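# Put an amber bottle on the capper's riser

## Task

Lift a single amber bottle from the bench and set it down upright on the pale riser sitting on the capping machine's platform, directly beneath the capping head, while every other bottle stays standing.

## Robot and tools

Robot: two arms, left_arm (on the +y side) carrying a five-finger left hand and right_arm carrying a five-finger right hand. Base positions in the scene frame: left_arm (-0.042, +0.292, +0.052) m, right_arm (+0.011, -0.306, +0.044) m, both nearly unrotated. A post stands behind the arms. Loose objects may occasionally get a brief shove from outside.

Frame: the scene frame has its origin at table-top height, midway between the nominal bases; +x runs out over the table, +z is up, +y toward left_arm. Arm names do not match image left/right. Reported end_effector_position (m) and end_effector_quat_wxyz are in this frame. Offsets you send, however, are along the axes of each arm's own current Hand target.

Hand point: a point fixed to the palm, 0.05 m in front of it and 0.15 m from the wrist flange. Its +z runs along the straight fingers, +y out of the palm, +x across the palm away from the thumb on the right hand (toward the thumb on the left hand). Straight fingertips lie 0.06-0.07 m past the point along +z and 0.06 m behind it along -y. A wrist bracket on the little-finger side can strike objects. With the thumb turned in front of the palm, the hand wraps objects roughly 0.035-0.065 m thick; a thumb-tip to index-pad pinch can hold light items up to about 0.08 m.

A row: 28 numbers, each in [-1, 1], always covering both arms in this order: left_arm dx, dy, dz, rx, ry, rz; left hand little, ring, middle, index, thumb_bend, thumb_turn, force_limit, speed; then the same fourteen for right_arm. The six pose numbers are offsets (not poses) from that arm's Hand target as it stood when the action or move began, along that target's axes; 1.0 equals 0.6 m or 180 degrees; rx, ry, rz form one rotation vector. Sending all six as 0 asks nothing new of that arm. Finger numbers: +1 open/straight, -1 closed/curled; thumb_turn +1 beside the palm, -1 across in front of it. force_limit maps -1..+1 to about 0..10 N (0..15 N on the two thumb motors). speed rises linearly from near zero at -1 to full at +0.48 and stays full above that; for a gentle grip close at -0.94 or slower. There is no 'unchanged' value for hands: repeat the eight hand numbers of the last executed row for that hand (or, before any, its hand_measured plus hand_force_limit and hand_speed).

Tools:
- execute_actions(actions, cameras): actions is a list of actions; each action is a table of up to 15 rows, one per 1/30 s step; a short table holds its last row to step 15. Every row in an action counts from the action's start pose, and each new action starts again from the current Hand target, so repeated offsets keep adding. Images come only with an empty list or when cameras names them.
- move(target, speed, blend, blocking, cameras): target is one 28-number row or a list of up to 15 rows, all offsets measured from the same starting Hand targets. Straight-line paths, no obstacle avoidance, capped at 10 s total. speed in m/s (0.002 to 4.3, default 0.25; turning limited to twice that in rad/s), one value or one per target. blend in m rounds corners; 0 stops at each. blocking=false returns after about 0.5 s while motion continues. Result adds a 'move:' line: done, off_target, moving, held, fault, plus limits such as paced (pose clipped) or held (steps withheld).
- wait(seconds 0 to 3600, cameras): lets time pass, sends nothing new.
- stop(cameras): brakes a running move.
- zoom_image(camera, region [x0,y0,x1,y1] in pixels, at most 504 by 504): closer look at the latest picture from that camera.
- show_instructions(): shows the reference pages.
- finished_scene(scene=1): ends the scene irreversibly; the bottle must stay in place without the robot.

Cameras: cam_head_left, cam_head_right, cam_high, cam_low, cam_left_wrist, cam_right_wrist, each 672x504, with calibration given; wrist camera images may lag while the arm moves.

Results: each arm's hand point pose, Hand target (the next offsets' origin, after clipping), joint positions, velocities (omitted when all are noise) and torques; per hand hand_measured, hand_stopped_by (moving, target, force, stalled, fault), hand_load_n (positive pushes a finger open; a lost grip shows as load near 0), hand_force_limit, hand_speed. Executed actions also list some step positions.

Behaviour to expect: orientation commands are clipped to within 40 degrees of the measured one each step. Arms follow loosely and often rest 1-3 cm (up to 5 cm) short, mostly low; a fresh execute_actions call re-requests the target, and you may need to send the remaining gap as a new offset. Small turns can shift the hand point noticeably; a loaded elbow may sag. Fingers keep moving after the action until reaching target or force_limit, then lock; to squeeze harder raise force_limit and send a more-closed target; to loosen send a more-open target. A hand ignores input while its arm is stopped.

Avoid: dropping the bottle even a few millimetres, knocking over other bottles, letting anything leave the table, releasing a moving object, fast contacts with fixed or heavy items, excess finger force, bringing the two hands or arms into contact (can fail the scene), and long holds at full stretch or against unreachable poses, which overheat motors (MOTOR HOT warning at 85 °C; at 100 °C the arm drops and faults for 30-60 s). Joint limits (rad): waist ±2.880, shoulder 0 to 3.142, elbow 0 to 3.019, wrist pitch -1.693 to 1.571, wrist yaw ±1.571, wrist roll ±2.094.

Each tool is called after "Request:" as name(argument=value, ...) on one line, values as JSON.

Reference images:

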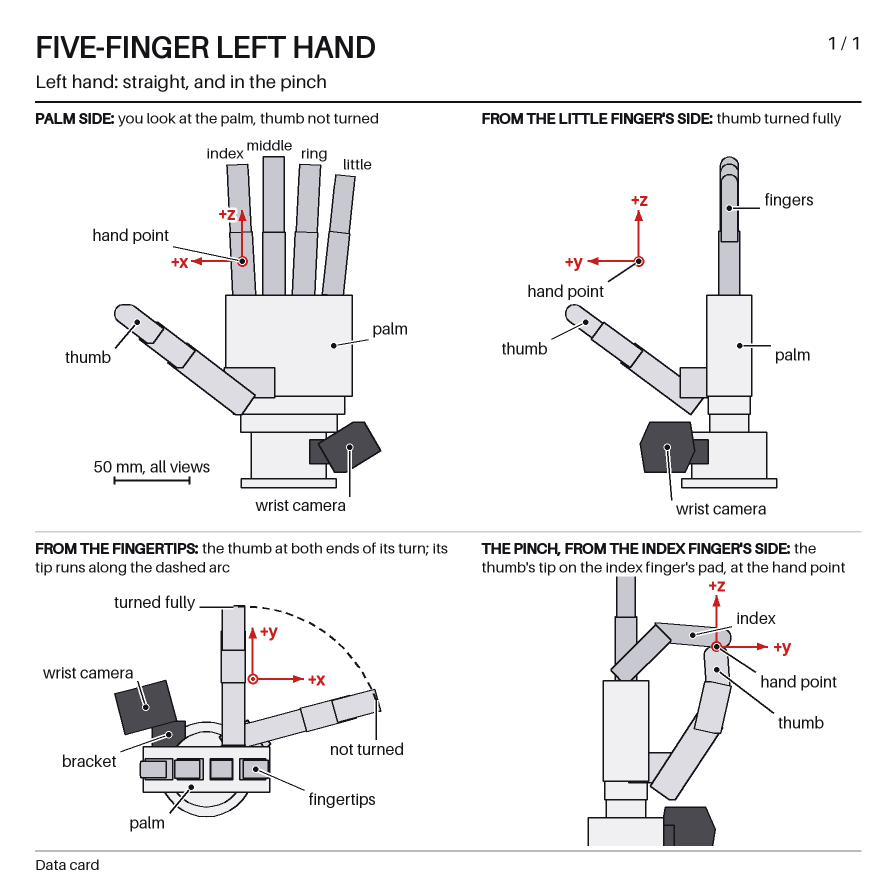

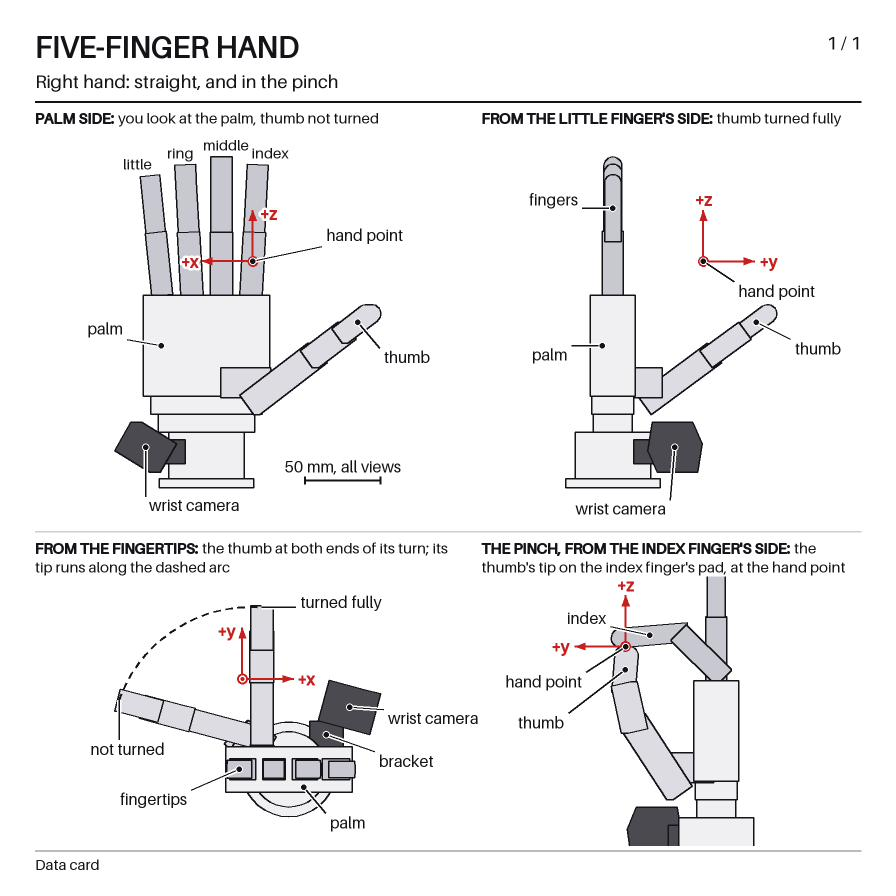

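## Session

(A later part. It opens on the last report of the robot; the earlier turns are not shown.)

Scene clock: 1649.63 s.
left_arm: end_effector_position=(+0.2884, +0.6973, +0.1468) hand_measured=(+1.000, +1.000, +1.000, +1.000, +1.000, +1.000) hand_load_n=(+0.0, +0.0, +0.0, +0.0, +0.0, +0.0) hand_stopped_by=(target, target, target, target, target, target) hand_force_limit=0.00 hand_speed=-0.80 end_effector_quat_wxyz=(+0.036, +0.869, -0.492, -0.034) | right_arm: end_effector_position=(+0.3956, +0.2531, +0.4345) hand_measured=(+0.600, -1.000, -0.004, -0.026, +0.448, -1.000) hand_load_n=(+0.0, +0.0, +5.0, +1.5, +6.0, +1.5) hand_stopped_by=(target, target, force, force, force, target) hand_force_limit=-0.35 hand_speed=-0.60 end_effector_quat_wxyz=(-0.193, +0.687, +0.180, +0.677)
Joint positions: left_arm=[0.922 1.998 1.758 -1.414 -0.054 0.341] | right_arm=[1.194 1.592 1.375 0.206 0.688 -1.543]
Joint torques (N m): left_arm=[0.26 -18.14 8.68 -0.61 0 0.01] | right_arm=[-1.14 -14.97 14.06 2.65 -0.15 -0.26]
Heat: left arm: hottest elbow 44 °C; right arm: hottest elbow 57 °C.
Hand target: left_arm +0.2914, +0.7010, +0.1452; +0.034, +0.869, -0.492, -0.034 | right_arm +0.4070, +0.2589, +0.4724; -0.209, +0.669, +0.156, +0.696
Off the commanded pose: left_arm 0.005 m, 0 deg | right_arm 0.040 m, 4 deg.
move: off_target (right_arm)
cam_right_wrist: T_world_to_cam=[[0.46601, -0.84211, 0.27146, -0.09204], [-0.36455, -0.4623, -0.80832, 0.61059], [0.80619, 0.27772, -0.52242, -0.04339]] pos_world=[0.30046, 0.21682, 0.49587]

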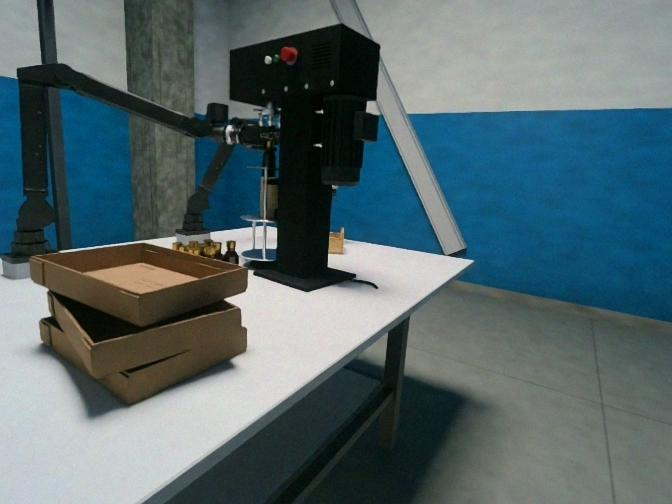

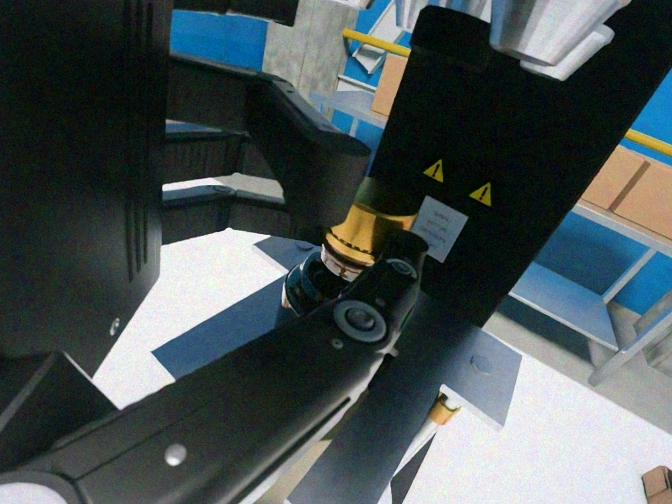

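Request:
move(target=[0,0,0,0,0,0,1,1,1,1,1,1,0,-0.8,-0.0083,0,0,0,0,0,0.6,-1,-0.3,-0.3,0.05,-1,-0.35,-0.6], speed=0.02, cameras=["cam_low","cam_right_wrist"])

Request:
zoom_image(camera="cam_low", region=[245, 110, 305, 190])

Scene clock: 1655.27 s.
left_arm: end_effector_position=(+0.2884, +0.6973, +0.1468) hand_measured=(+1.000, +1.000, +1.000, +1.000, +1.000, +1.000) hand_load_n=(+0.0, +0.0, +0.0, +0.0, +0.0, +0.0) hand_stopped_by=(target, target, target, target, target, target) hand_force_limit=0.00 hand_speed=-0.80 end_effector_quat_wxyz=(+0.036, +0.869, -0.492, -0.034) | right_arm: end_effector_position=(+0.3963, +0.2543, +0.4342) hand_measured=(+0.600, -1.000, -0.004, -0.026, +0.448, -1.000) hand_load_n=(+0.0, +0.0, +5.5, +1.5, +6.0, +1.0) hand_stopped_by=(target, target, force, force, force, target) hand_force_limit=-0.35 hand_speed=-0.60 end_effector_quat_wxyz=(-0.195, +0.685, +0.177, +0.679)
Joint positions: left_arm=[0.922 1.998 1.758 -1.414 -0.054 0.341] | right_arm=[1.194 1.595 1.375 0.217 0.688 -1.543]
Joint torques (N m): left_arm=[0.32 -18.08 8.66 -0.59 0 0.01] | right_arm=[-2.14 -13.39 13.23 2.48 -0.15 -0.32]
Heat: left arm: hottest elbow 44 °C; right arm: hottest elbow 58 °C.
Hand target: left_arm +0.2914, +0.7010, +0.1452; +0.034, +0.869, -0.492, -0.034 | right_arm +0.4071, +0.2594, +0.4673; -0.209, +0.669, +0.156, +0.696
Off the commanded pose: left_arm 0.005 m, 0 deg | right_arm 0.035 m, 4 deg.
move: off_target (right_arm)
cam_right_wrist: T_world_to_cam=[[0.46528, -0.84404, 0.26666, -0.08837], [-0.36241, -0.4565, -0.81257, 0.61068], [0.80757, 0.28143, -0.51829, -0.04771]] pos_world=[0.30096, 0.21761, 0.49506]

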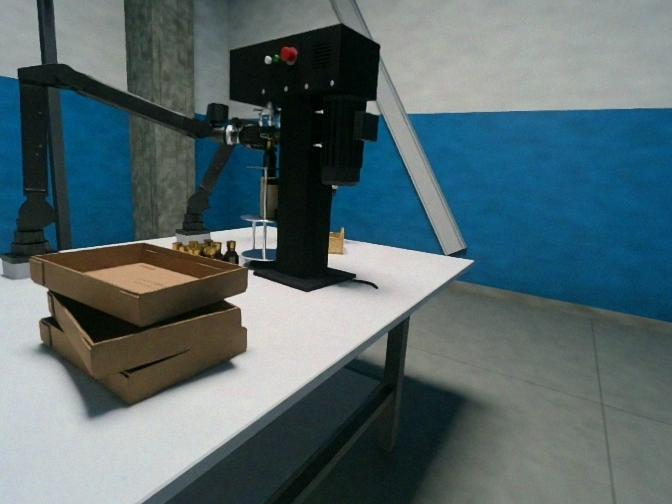

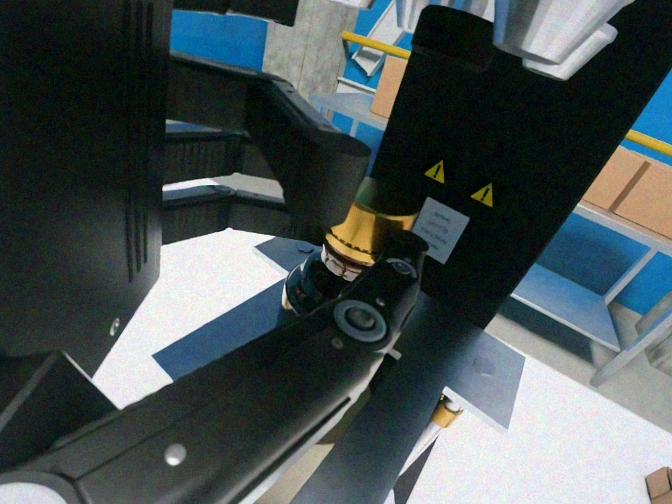

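Scaled by 6.300 from the camera's image (finer frame: 960x720).

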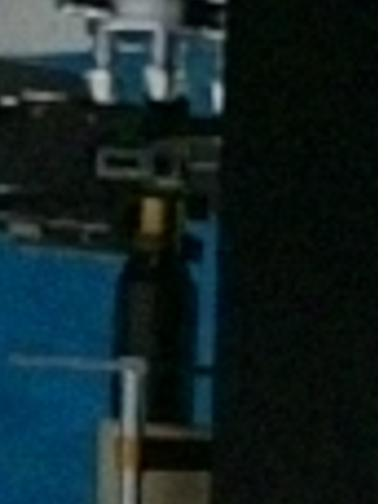

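Request:
zoom_image(camera="cam_low", region=[255, 155, 290, 190])

Request:
wait(seconds=0.2, cameras=["cam_head_left","cam_head_right","cam_high"])

Request:
zoom_image(camera="cam_high", region=[260, 140, 320, 200])

Request:
zoom_image(camera="cam_head_right", region=[150, 80, 250, 180])

Scaled by 14.400 from the camera's image (finer frame: 960x720).

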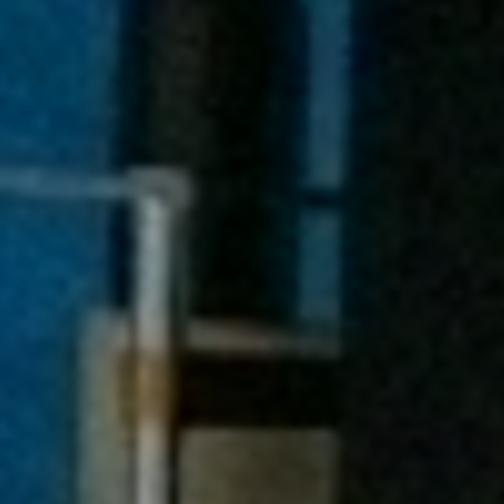

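Scene clock: 1671.27 s.
left_arm: end_effector_position=(+0.2884, +0.6973, +0.1468) hand_measured=(+1.000, +1.000, +1.000, +1.000, +1.000, +1.000) hand_load_n=(+0.0, +0.0, +0.0, +0.0, +0.0, +0.0) hand_stopped_by=(target, target, target, target, target, target) hand_force_limit=0.00 hand_speed=-0.80 end_effector_quat_wxyz=(+0.036, +0.869, -0.492, -0.034) | right_arm: end_effector_position=(+0.3963, +0.2543, +0.4342) hand_measured=(+0.600, -1.000, -0.004, -0.026, +0.448, -1.000) hand_load_n=(+0.0, +0.0, +5.0, +1.5, +6.0, +1.0) hand_stopped_by=(target, target, force, force, force, target) hand_force_limit=-0.35 hand_speed=-0.60 end_effector_quat_wxyz=(-0.195, +0.685, +0.177, +0.679)
Joint positions: left_arm=[0.922 1.998 1.758 -1.414 -0.054 0.341] | right_arm=[1.194 1.595 1.375 0.217 0.688 -1.543]
Joint torques (N m): left_arm=[0.32 -18.14 8.68 -0.59 0 0.01] | right_arm=[-1.08 -14.68 13.41 2.51 -0.13 -0.29]
Heat: left arm: hottest elbow 44 °C; right arm: hottest elbow 59 °C.
Hand target: left_arm +0.2914, +0.7010, +0.1452; +0.034, +0.869, -0.492, -0.034 | right_arm +0.4071, +0.2594, +0.4673; -0.209, +0.669, +0.156, +0.696
Off the commanded pose: left_arm 0.005 m, 0 deg | right_arm 0.035 m, 4 deg.
wait: 0.20 s; at rest from the start

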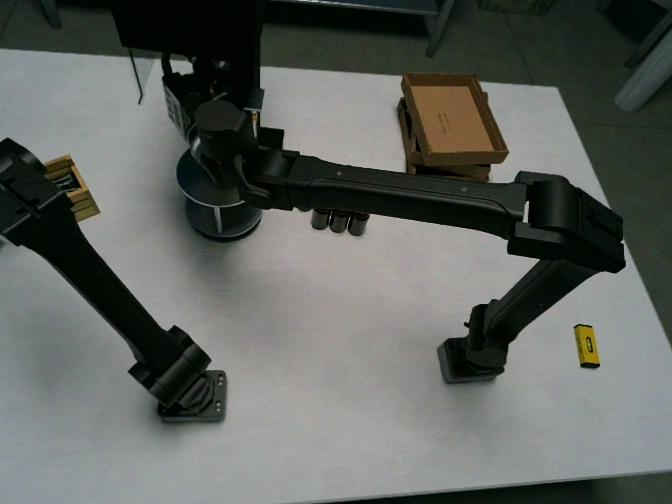

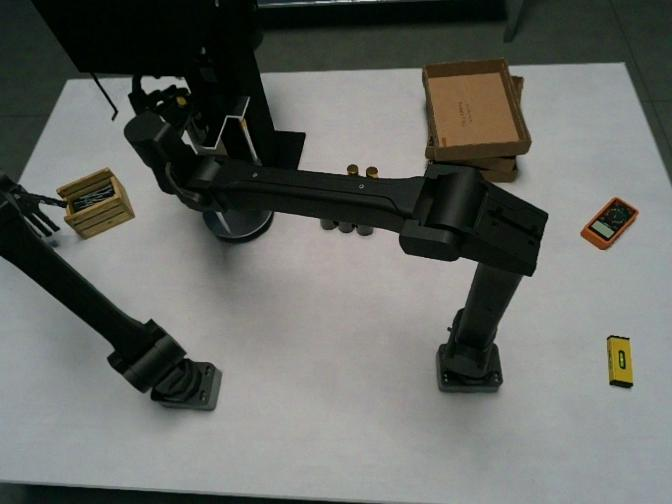

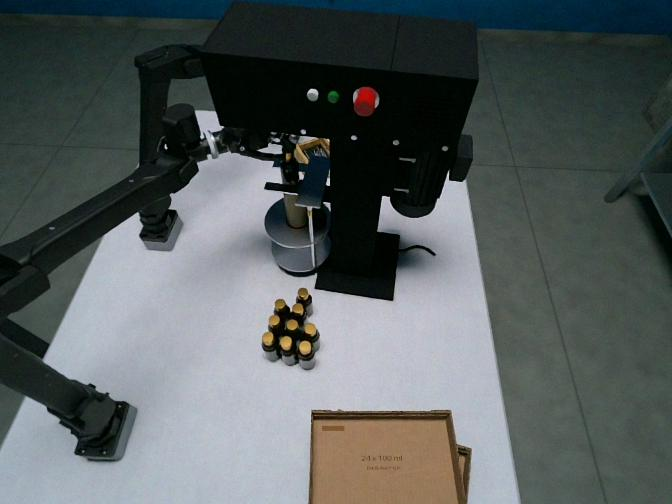

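Scaled by 8.400 from the camera's image (finer frame: 960x720).

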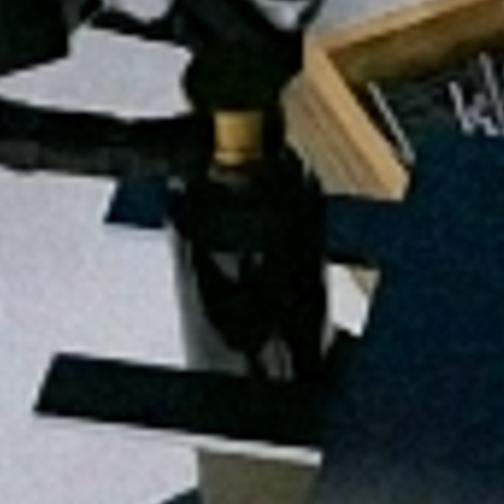

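Scaled by 5.040 from the camera's image (finer frame: 960x720).

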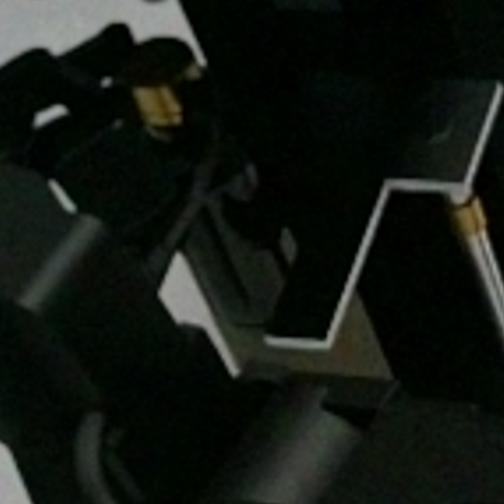

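Request:
move(target=[0,0,0,0,0,0,1,1,1,1,1,1,0,-0.8,-0.005,0,0,0,-0.0024,-0.0084,0.6,-1,-0.3,-0.3,0.05,-1,-0.35,-0.6], speed=0.02, cameras=["cam_low","cam_right_wrist"])

Request:
zoom_image(camera="cam_low", region=[245, 130, 295, 190])

Scene clock: 1698.70 s.
left_arm: end_effector_position=(+0.2884, +0.6973, +0.1468) hand_measured=(+1.000, +1.000, +1.000, +1.000, +1.000, +1.000) hand_load_n=(+0.0, +0.0, +0.0, +0.0, +0.0, +0.0) hand_stopped_by=(target, target, target, target, target, target) hand_force_limit=0.00 hand_speed=-0.80 end_effector_quat_wxyz=(+0.036, +0.869, -0.492, -0.034) | right_arm: end_effector_position=(+0.3965, +0.2543, +0.4340) hand_measured=(+0.600, -1.000, -0.004, -0.026, +0.448, -1.000) hand_load_n=(+0.0, +0.0, +5.0, +1.0, +6.0, +1.5) hand_stopped_by=(target, target, force, force, force, target) hand_force_limit=-0.35 hand_speed=-0.60 end_effector_quat_wxyz=(-0.192, +0.685, +0.181, +0.679)
Joint positions: left_arm=[0.922 1.998 1.758 -1.414 -0.054 0.341] | right_arm=[1.194 1.596 1.375 0.217 0.688 -1.551]
Joint torques (N m): left_arm=[0.26 -18.14 8.69 -0.59 0 0.01] | right_arm=[-1.44 -14.27 13.44 2.14 -0.13 -0.44]
Heat: left arm: hottest elbow 44 °C; right arm: hottest elbow 59 °C.
Hand target: left_arm +0.2914, +0.7010, +0.1452; +0.034, +0.869, -0.492, -0.034 | right_arm +0.4071, +0.2596, +0.4645; -0.200, +0.669, +0.166, +0.696
Off the commanded pose: left_arm 0.005 m, 0 deg | right_arm 0.033 m, 3 deg.
move: off_target (right_arm)
cam_right_wrist: T_world_to_cam=[[0.46429, -0.84187, 0.2751, -0.0922], [-0.3594, -0.46298, -0.81024, 0.61001], [0.80948, 0.27731, -0.51753, -0.04806]] pos_world=[0.30095, 0.21813, 0.49474]

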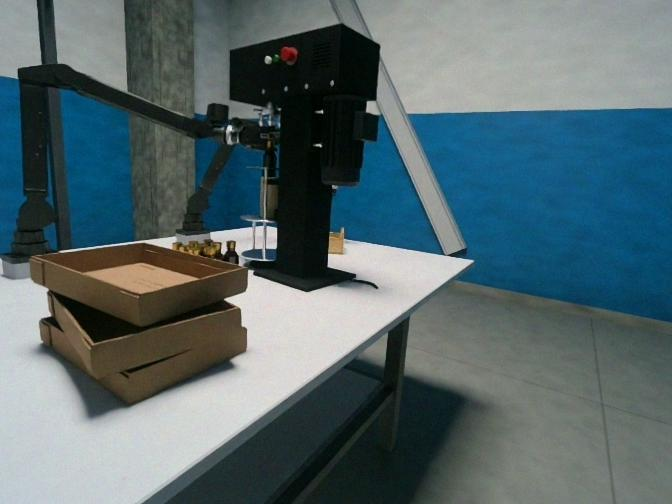

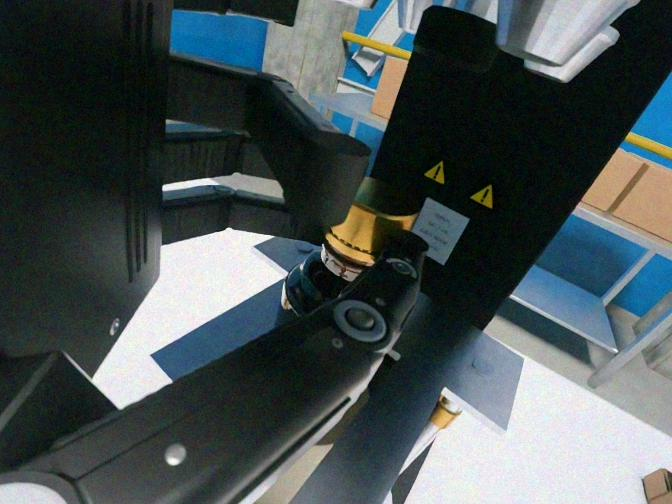

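Scaled by 8.400 from the camera's image (finer frame: 960x720).

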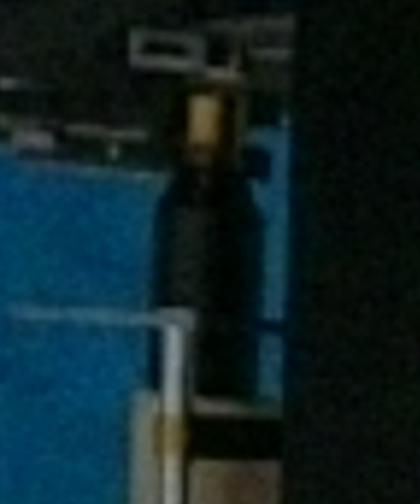

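Request:
move(target=[0,0,0,0,0,0,1,1,1,1,1,1,0,-0.8,-0.0083,0,0,0,0,0,0.6,-1,-0.3,-0.3,0.05,-1,-0.35,-0.6], speed=0.02, cameras=["cam_low","cam_right_wrist"])

Request:
zoom_image(camera="cam_low", region=[245, 130, 295, 190])

Scene clock: 1720.10 s.
left_arm: end_effector_position=(+0.2884, +0.6973, +0.1468) hand_measured=(+1.000, +1.000, +1.000, +1.000, +1.000, +1.000) hand_load_n=(+0.0, +0.0, +0.0, +0.0, +0.0, +0.0) hand_stopped_by=(target, target, target, target, target, target) hand_force_limit=0.00 hand_speed=-0.80 end_effector_quat_wxyz=(+0.036, +0.869, -0.492, -0.034) | right_arm: end_effector_position=(+0.3969, +0.2553, +0.4338) hand_measured=(+0.600, -1.000, -0.004, -0.026, +0.448, -1.000) hand_load_n=(+0.0, +0.0, +5.0, +1.0, +6.5, +0.5) hand_stopped_by=(target, target, force, force, force, target) hand_force_limit=-0.35 hand_speed=-0.60 end_effector_quat_wxyz=(-0.192, +0.684, +0.180, +0.681)
Joint positions: left_arm=[0.922 1.998 1.758 -1.414 -0.054 0.341] | right_arm=[1.194 1.6 1.375 0.226 0.688 -1.553]
Joint torques (N m): left_arm=[0.26 -18.14 8.68 -0.59 0 0.01] | right_arm=[-1.03 -14.62 12.68 2.4 -0.2 -0.38]
Heat: left arm: hottest elbow 44 °C; right arm: hottest elbow 59 °C.
Hand target: left_arm +0.2914, +0.7010, +0.1452; +0.034, +0.869, -0.492, -0.034 | right_arm +0.4073, +0.2599, +0.4595; -0.200, +0.669, +0.166, +0.696
Off the commanded pose: left_arm 0.005 m, 0 deg | right_arm 0.028 m, 3 deg.
move: off_target (right_arm)
cam_right_wrist: T_world_to_cam=[[0.46341, -0.84271, 0.27404, -0.09061], [-0.35673, -0.46049, -0.81283, 0.60987], [0.81117, 0.27892, -0.51401, -0.0514]] pos_world=[0.30125, 0.21882, 0.49413]

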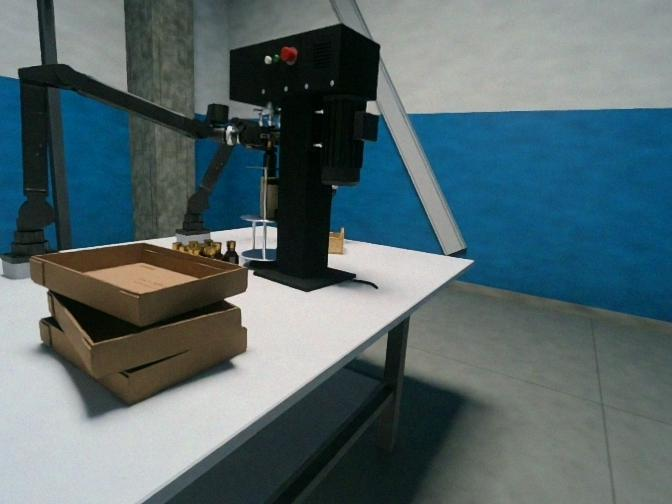

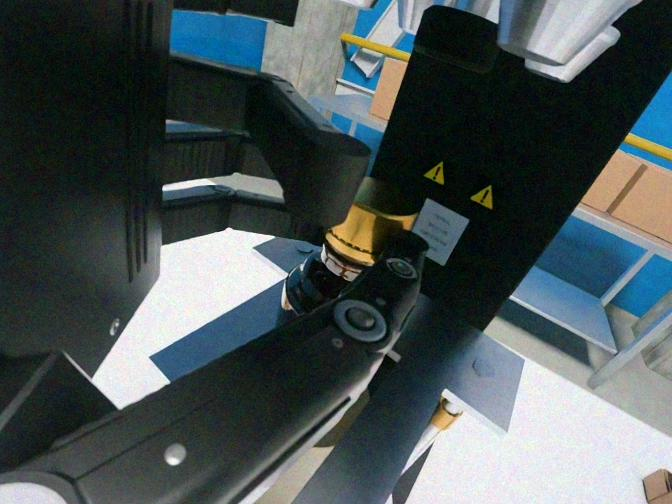

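Scaled by 8.400 from the camera's image (finer frame: 960x720).

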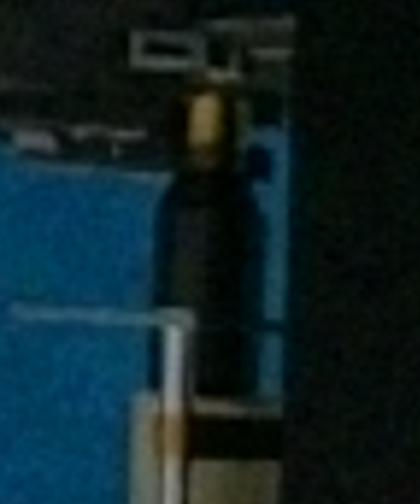

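Request:
move(target=[0,0,0,0,0,0,1,1,1,1,1,1,0,-0.8,0,0,0,0,0,0,0.6,-1,0.08,0.06,0.53,-1,-0.35,-0.94], speed=0.02, cameras=["cam_low","cam_right_wrist","cam_head_right"])

Request:
zoom_image(camera="cam_low", region=[245, 130, 295, 190])

Request:
zoom_image(camera="cam_right_wrist", region=[260, 130, 480, 350])

Scene clock: 1764.23 s.
left_arm: end_effector_position=(+0.2884, +0.6973, +0.1468) hand_measured=(+1.000, +1.000, +1.000, +1.000, +1.000, +1.000) hand_load_n=(+0.0, +0.0, +0.0, +0.0, +0.0, +0.0) hand_stopped_by=(target, target, target, target, target, target) hand_force_limit=0.00 hand_speed=-0.80 end_effector_quat_wxyz=(+0.036, +0.869, -0.492, -0.034) | right_arm: end_effector_position=(+0.3973, +0.2551, +0.4350) hand_measured=(+0.600, -1.000, +0.080, +0.060, +0.530, -1.000) hand_load_n=(+0.0, +0.0, +0.0, +0.0, +0.0, +0.0) hand_stopped_by=(target, target, target, target, target, target) hand_force_limit=-0.35 hand_speed=-0.94 end_effector_quat_wxyz=(-0.192, +0.682, +0.180, +0.682)
Joint positions: left_arm=[0.922 1.998 1.758 -1.414 -0.054 0.341] | right_arm=[1.194 1.6 1.375 0.231 0.688 -1.558]
Joint torques (N m): left_arm=[0.26 -18.14 8.68 -0.61 0 0.01] | right_arm=[-1.44 -14.39 12.86 2.48 -0.13 -0.38]
Heat: left arm: hottest elbow 44 °C; right arm: hottest elbow 57 °C.
Hand target: left_arm +0.2914, +0.7010, +0.1452; +0.034, +0.869, -0.492, -0.034 | right_arm +0.4073, +0.2598, +0.4595; -0.200, +0.669, +0.166, +0.696
Off the commanded pose: left_arm 0.005 m, 0 deg | right_arm 0.027 m, 3 deg.
move: done
cam_right_wrist: T_world_to_cam=[[0.46189, -0.84299, 0.27572, -0.09124], [-0.35347, -0.46007, -0.81449, 0.61029], [0.81346, 0.27874, -0.51047, -0.05332]] pos_world=[0.30124, 0.21872, 0.49501]
Images, in order (width x height): cam_head_right 672x504, cam_low 672x504, cam_right_wrist 672x504.

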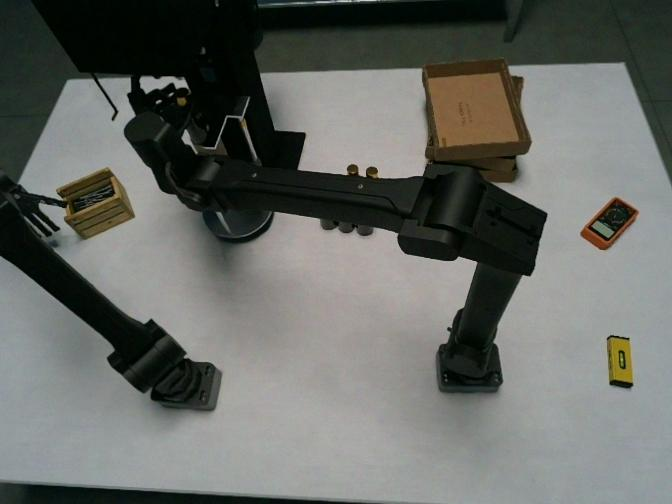

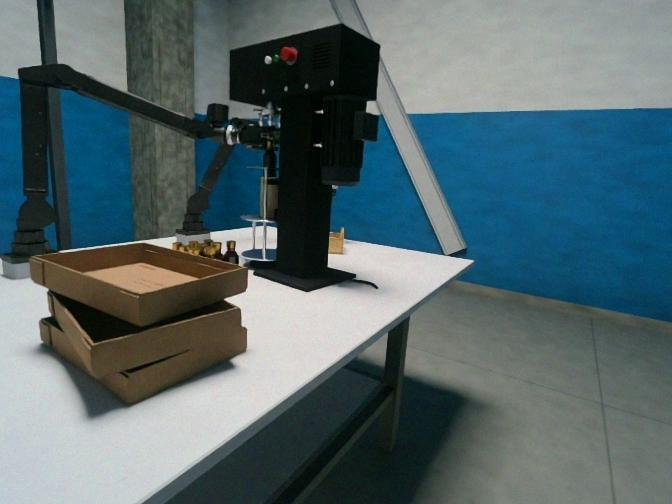

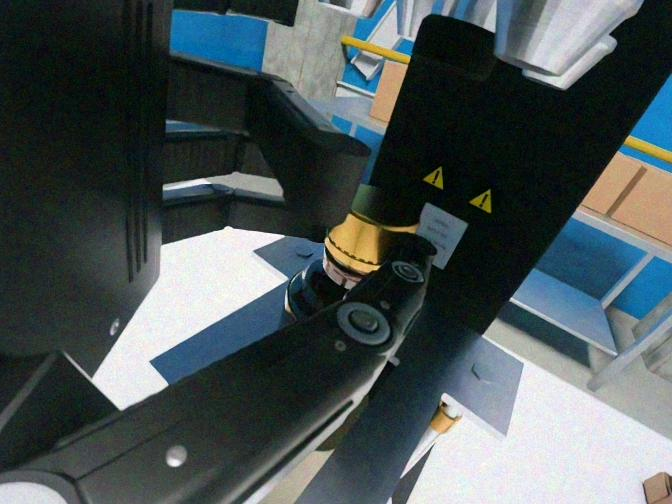

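Scaled by 8.400 from the camera's image (finer frame: 960x720).

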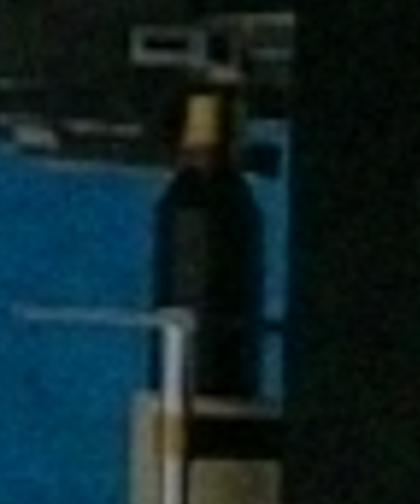

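Scaled by 2.291 from the camera's image (finer frame: 960x720).

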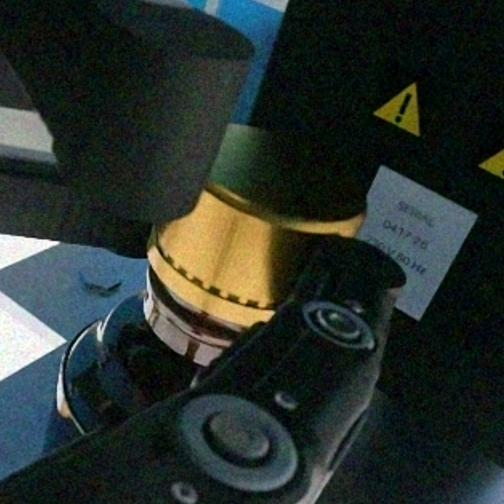

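Request:
move(target=[0,0,0,0,0,0,1,1,1,1,1,1,0,-0.8,0,0,0,0,0,0,0.6,-1,0.6,0.7,0.95,-1,-0.35,-0.8], speed=0.02, cameras=["cam_low","cam_right_wrist","cam_high"])

Request:
zoom_image(camera="cam_low", region=[245, 130, 295, 190])

Request:
zoom_image(camera="cam_high", region=[220, 110, 320, 210])

Scene clock: 1773.13 s.
left_arm: end_effector_position=(+0.2884, +0.6973, +0.1468) hand_measured=(+1.000, +1.000, +1.000, +1.000, +1.000, +1.000) hand_load_n=(+0.0, +0.0, +0.0, +0.0, +0.0, +0.0) hand_stopped_by=(target, target, target, target, target, target) hand_force_limit=0.00 hand_speed=-0.80 end_effector_quat_wxyz=(+0.036, +0.869, -0.492, -0.034) | right_arm: end_effector_position=(+0.3973, +0.2551, +0.4351) hand_measured=(+0.600, -1.000, +0.600, +0.700, +0.950, -1.000) hand_load_n=(-0.5, +0.0, +0.0, +0.0, +0.0, +0.0) hand_stopped_by=(target, target, target, target, target, target) hand_force_limit=-0.35 hand_speed=-0.80 end_effector_quat_wxyz=(-0.192, +0.682, +0.180, +0.682)
Joint positions: left_arm=[0.922 1.998 1.758 -1.414 -0.054 0.341] | right_arm=[1.194 1.6 1.375 0.231 0.688 -1.559]
Joint torques (N m): left_arm=[0.32 -18.08 8.66 -0.59 0 0.02] | right_arm=[-1.49 -14.1 12.67 2.48 -0.18 -0.38]
Heat: left arm: hottest elbow 44 °C; right arm: hottest elbow 57 °C.
Hand target: left_arm +0.2914, +0.7010, +0.1452; +0.034, +0.869, -0.492, -0.034 | right_arm +0.4073, +0.2598, +0.4595; -0.200, +0.669, +0.166, +0.696
Off the commanded pose: left_arm 0.005 m, 0 deg | right_arm 0.027 m, 3 deg.
move: done
cam_right_wrist: T_world_to_cam=[[0.46188, -0.8429, 0.27602, -0.09141], [-0.35335, -0.46032, -0.81441, 0.61026], [0.81352, 0.27863, -0.51045, -0.05333]] pos_world=[0.30124, 0.21872, 0.49501]
Images, in order (width x height): cam_high 672x504, cam_low 672x504, cam_right_wrist 672x504.

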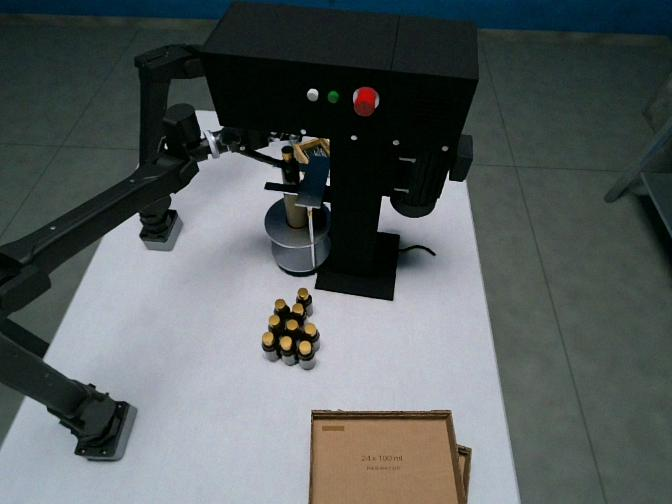

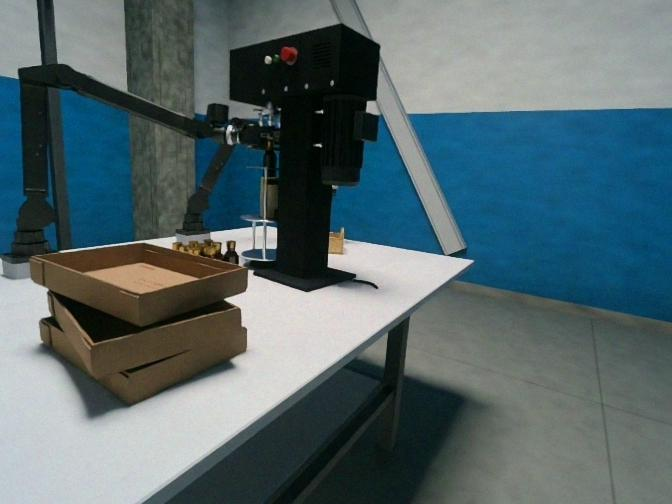

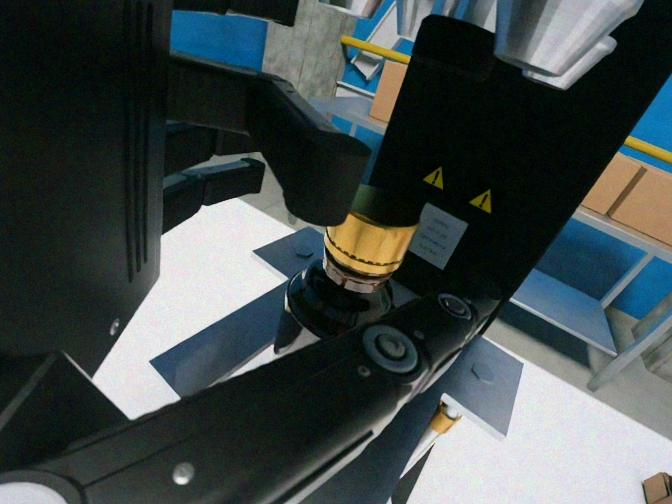

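Scaled by 8.400 from the camera's image (finer frame: 960x720).

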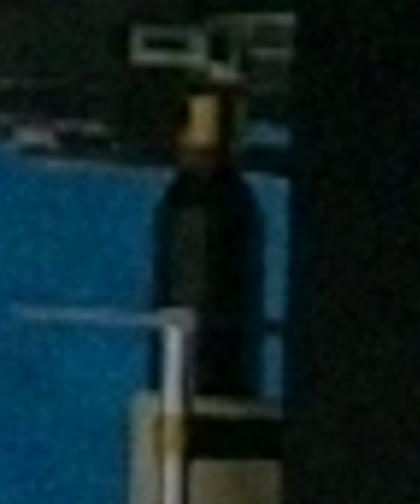

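Scaled by 5.040 from the camera's image (finer frame: 960x720).

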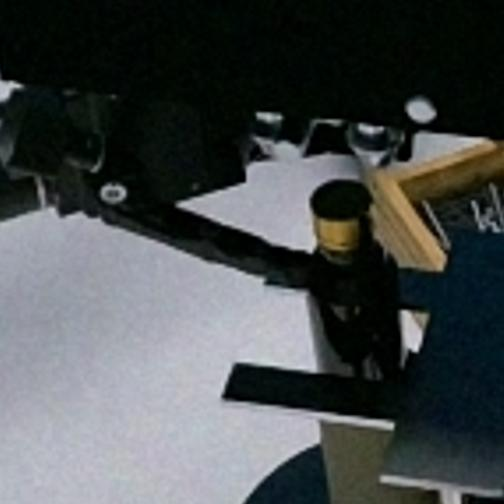

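Request:
move(target=[[0,0,0,0,0,0,1,1,1,1,1,1,0,-0.8,0.0083,0,-0.1667,0,0,0,0.6,-1,0.6,0.7,0.95,-1,-0.35,-0.8],[0,0,0,0,0,0,1,1,1,1,1,1,0,-0.8,0.0233,0.1903,-0.3348,0,0,0,0.6,-1,0.6,0.7,0.95,-1,-0.35,-0.8]], speed=[0.04,0.15], blend=[0.02,0], cameras=["all"])

Request:
zoom_image(camera="cam_low", region=[225, 100, 305, 200])

Request:
zoom_image(camera="cam_head_right", region=[150, 80, 250, 180])

Request:
zoom_image(camera="cam_high", region=[240, 120, 340, 380])

Scene clock: 1797.03 s.
left_arm: end_effector_position=(+0.2884, +0.6973, +0.1468) hand_measured=(+1.000, +1.000, +1.000, +1.000, +1.000, +1.000) hand_load_n=(+0.0, +0.0, +0.0, +0.0, +0.0, +0.0) hand_stopped_by=(target, target, target, target, target, target) hand_force_limit=0.00 hand_speed=-0.80 end_effector_quat_wxyz=(+0.036, +0.869, -0.492, -0.034) | right_arm: end_effector_position=(+0.2895, +0.0611, +0.4650) hand_measured=(+0.600, -1.000, +0.600, +0.700, +0.950, -1.000) hand_load_n=(+0.0, +0.0, +0.0, +0.0, +0.0, +0.5) hand_stopped_by=(target, target, target, target, target, target) hand_force_limit=-0.35 hand_speed=-0.80 end_effector_quat_wxyz=(-0.211, +0.667, +0.154, +0.697)
Joint positions: left_arm=[0.922 1.998 1.758 -1.414 -0.054 0.341] | right_arm=[1.302 1.007 0.877 0.219 0.806 -1.569]
Joint velocities: left_arm=[-0.005 -0.015 -0.012 0.002 -0.022 -0.183] | right_arm=[within noise]
Joint torques (N m): left_arm=[0.21 -18.14 8.68 -0.62 0 0.02] | right_arm=[-0.56 -6.07 8.68 1.24 -0.19 -0.34]
Heat: left arm: hottest elbow 44 °C; right arm: hottest elbow 56 °C.
Hand target: left_arm +0.2914, +0.7010, +0.1452; +0.034, +0.869, -0.492, -0.034 | right_arm +0.2901, +0.0602, +0.4593; -0.200, +0.670, +0.166, +0.696
Off the commanded pose: left_arm 0.005 m, 0 deg | right_arm 0.006 m, 2 deg.
move: done
cam_right_wrist: T_world_to_cam=[[0.44713, -0.86562, 0.22534, -0.18421], [-0.33759, -0.39661, -0.85366, 0.51707], [0.82832, 0.30563, -0.46956, 0.07874]] pos_world=[0.1917, 0.02155, 0.51989]

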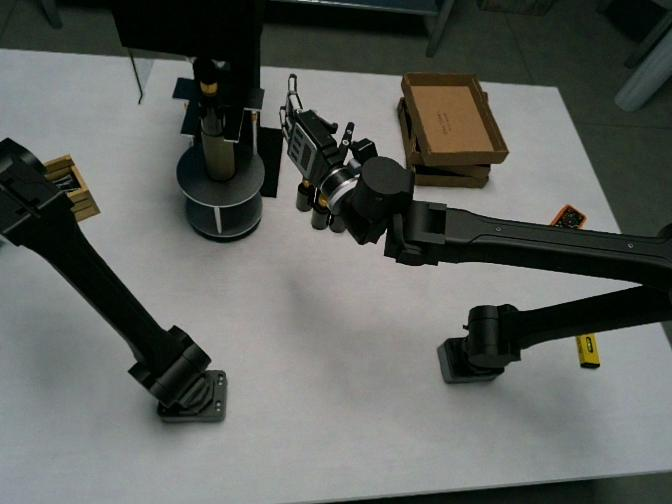

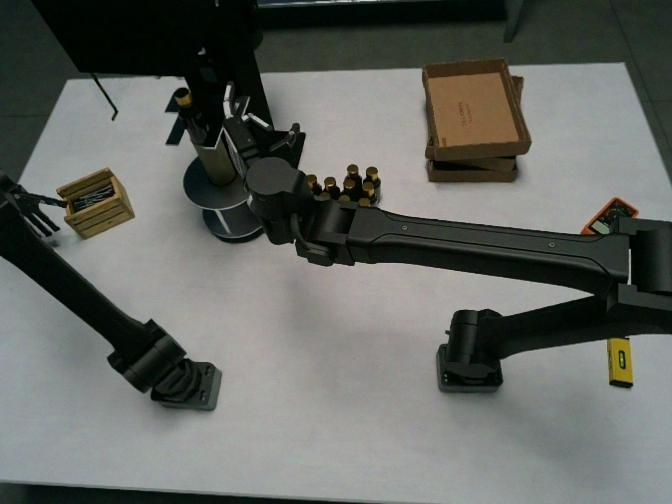

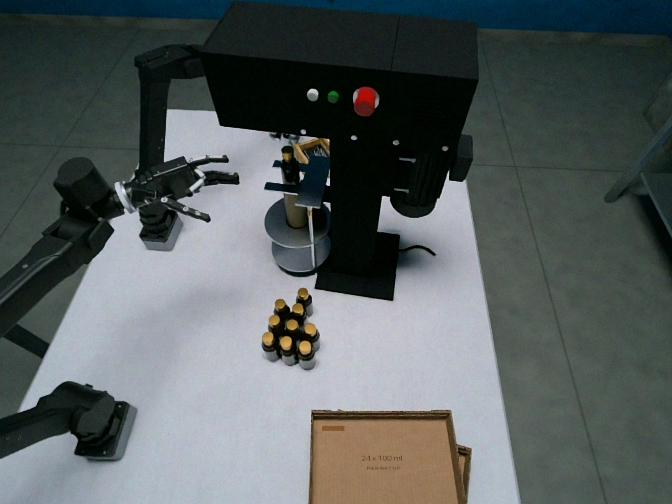

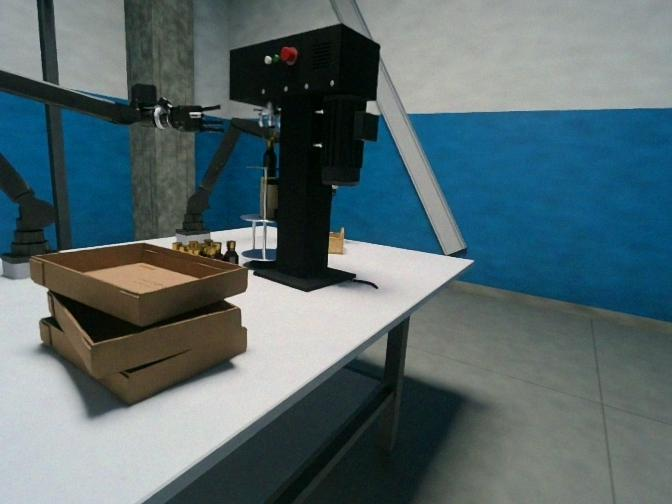

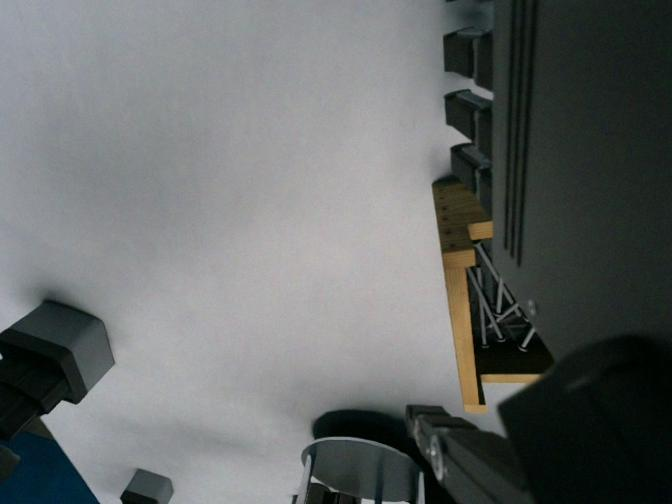

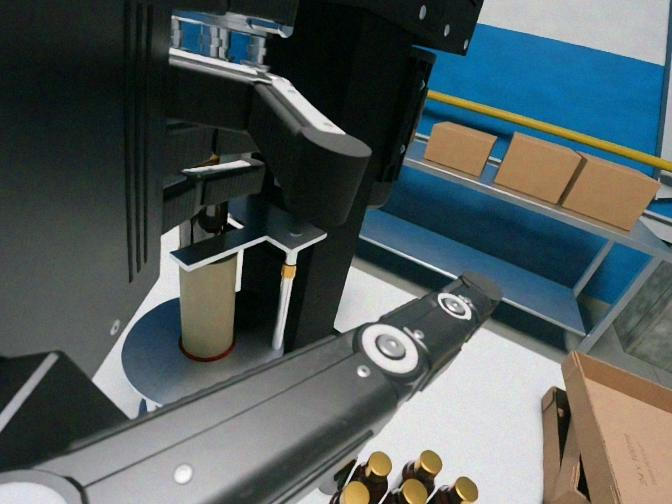

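Scaled by 5.040 from the camera's image (finer frame: 960x720).

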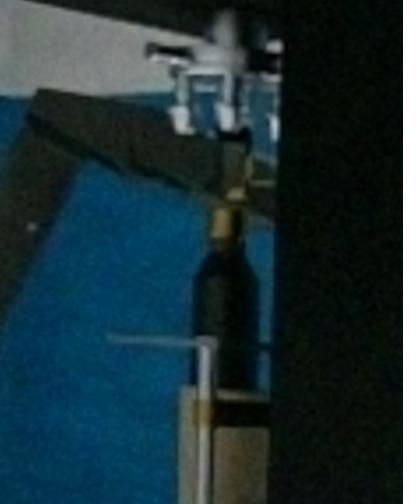

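Scaled by 5.040 from the camera's image (finer frame: 960x720).

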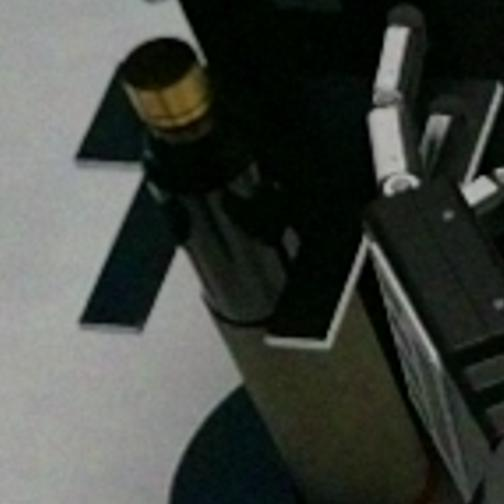

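Scaled by 1.938 from the camera's image (finer frame: 960x720).

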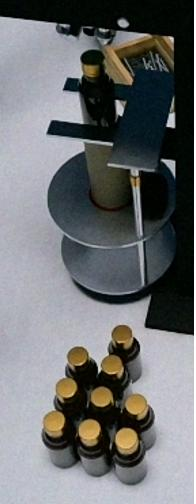

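Request:
zoom_image(camera="cam_head_left", region=[165, 40, 265, 200])

Request:
zoom_image(camera="cam_high", region=[250, 130, 330, 250])

Request:
zoom_image(camera="cam_head_right", region=[150, 60, 250, 220])

Scaled by 3.150 from the camera's image (finer frame: 960x720).

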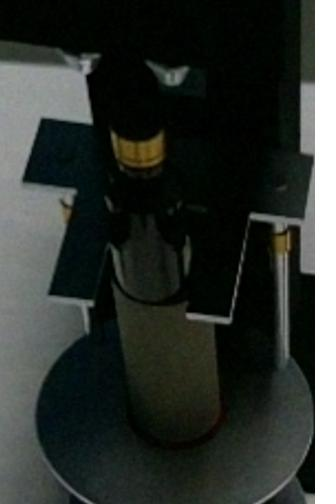

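Scaled by 4.200 from the camera's image (finer frame: 960x720).

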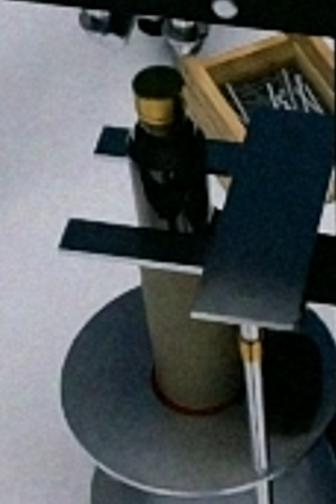

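Scaled by 3.150 from the camera's image (finer frame: 960x720).

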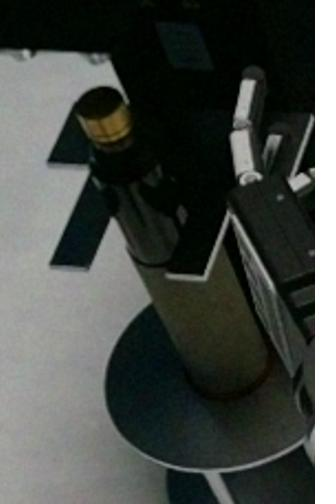

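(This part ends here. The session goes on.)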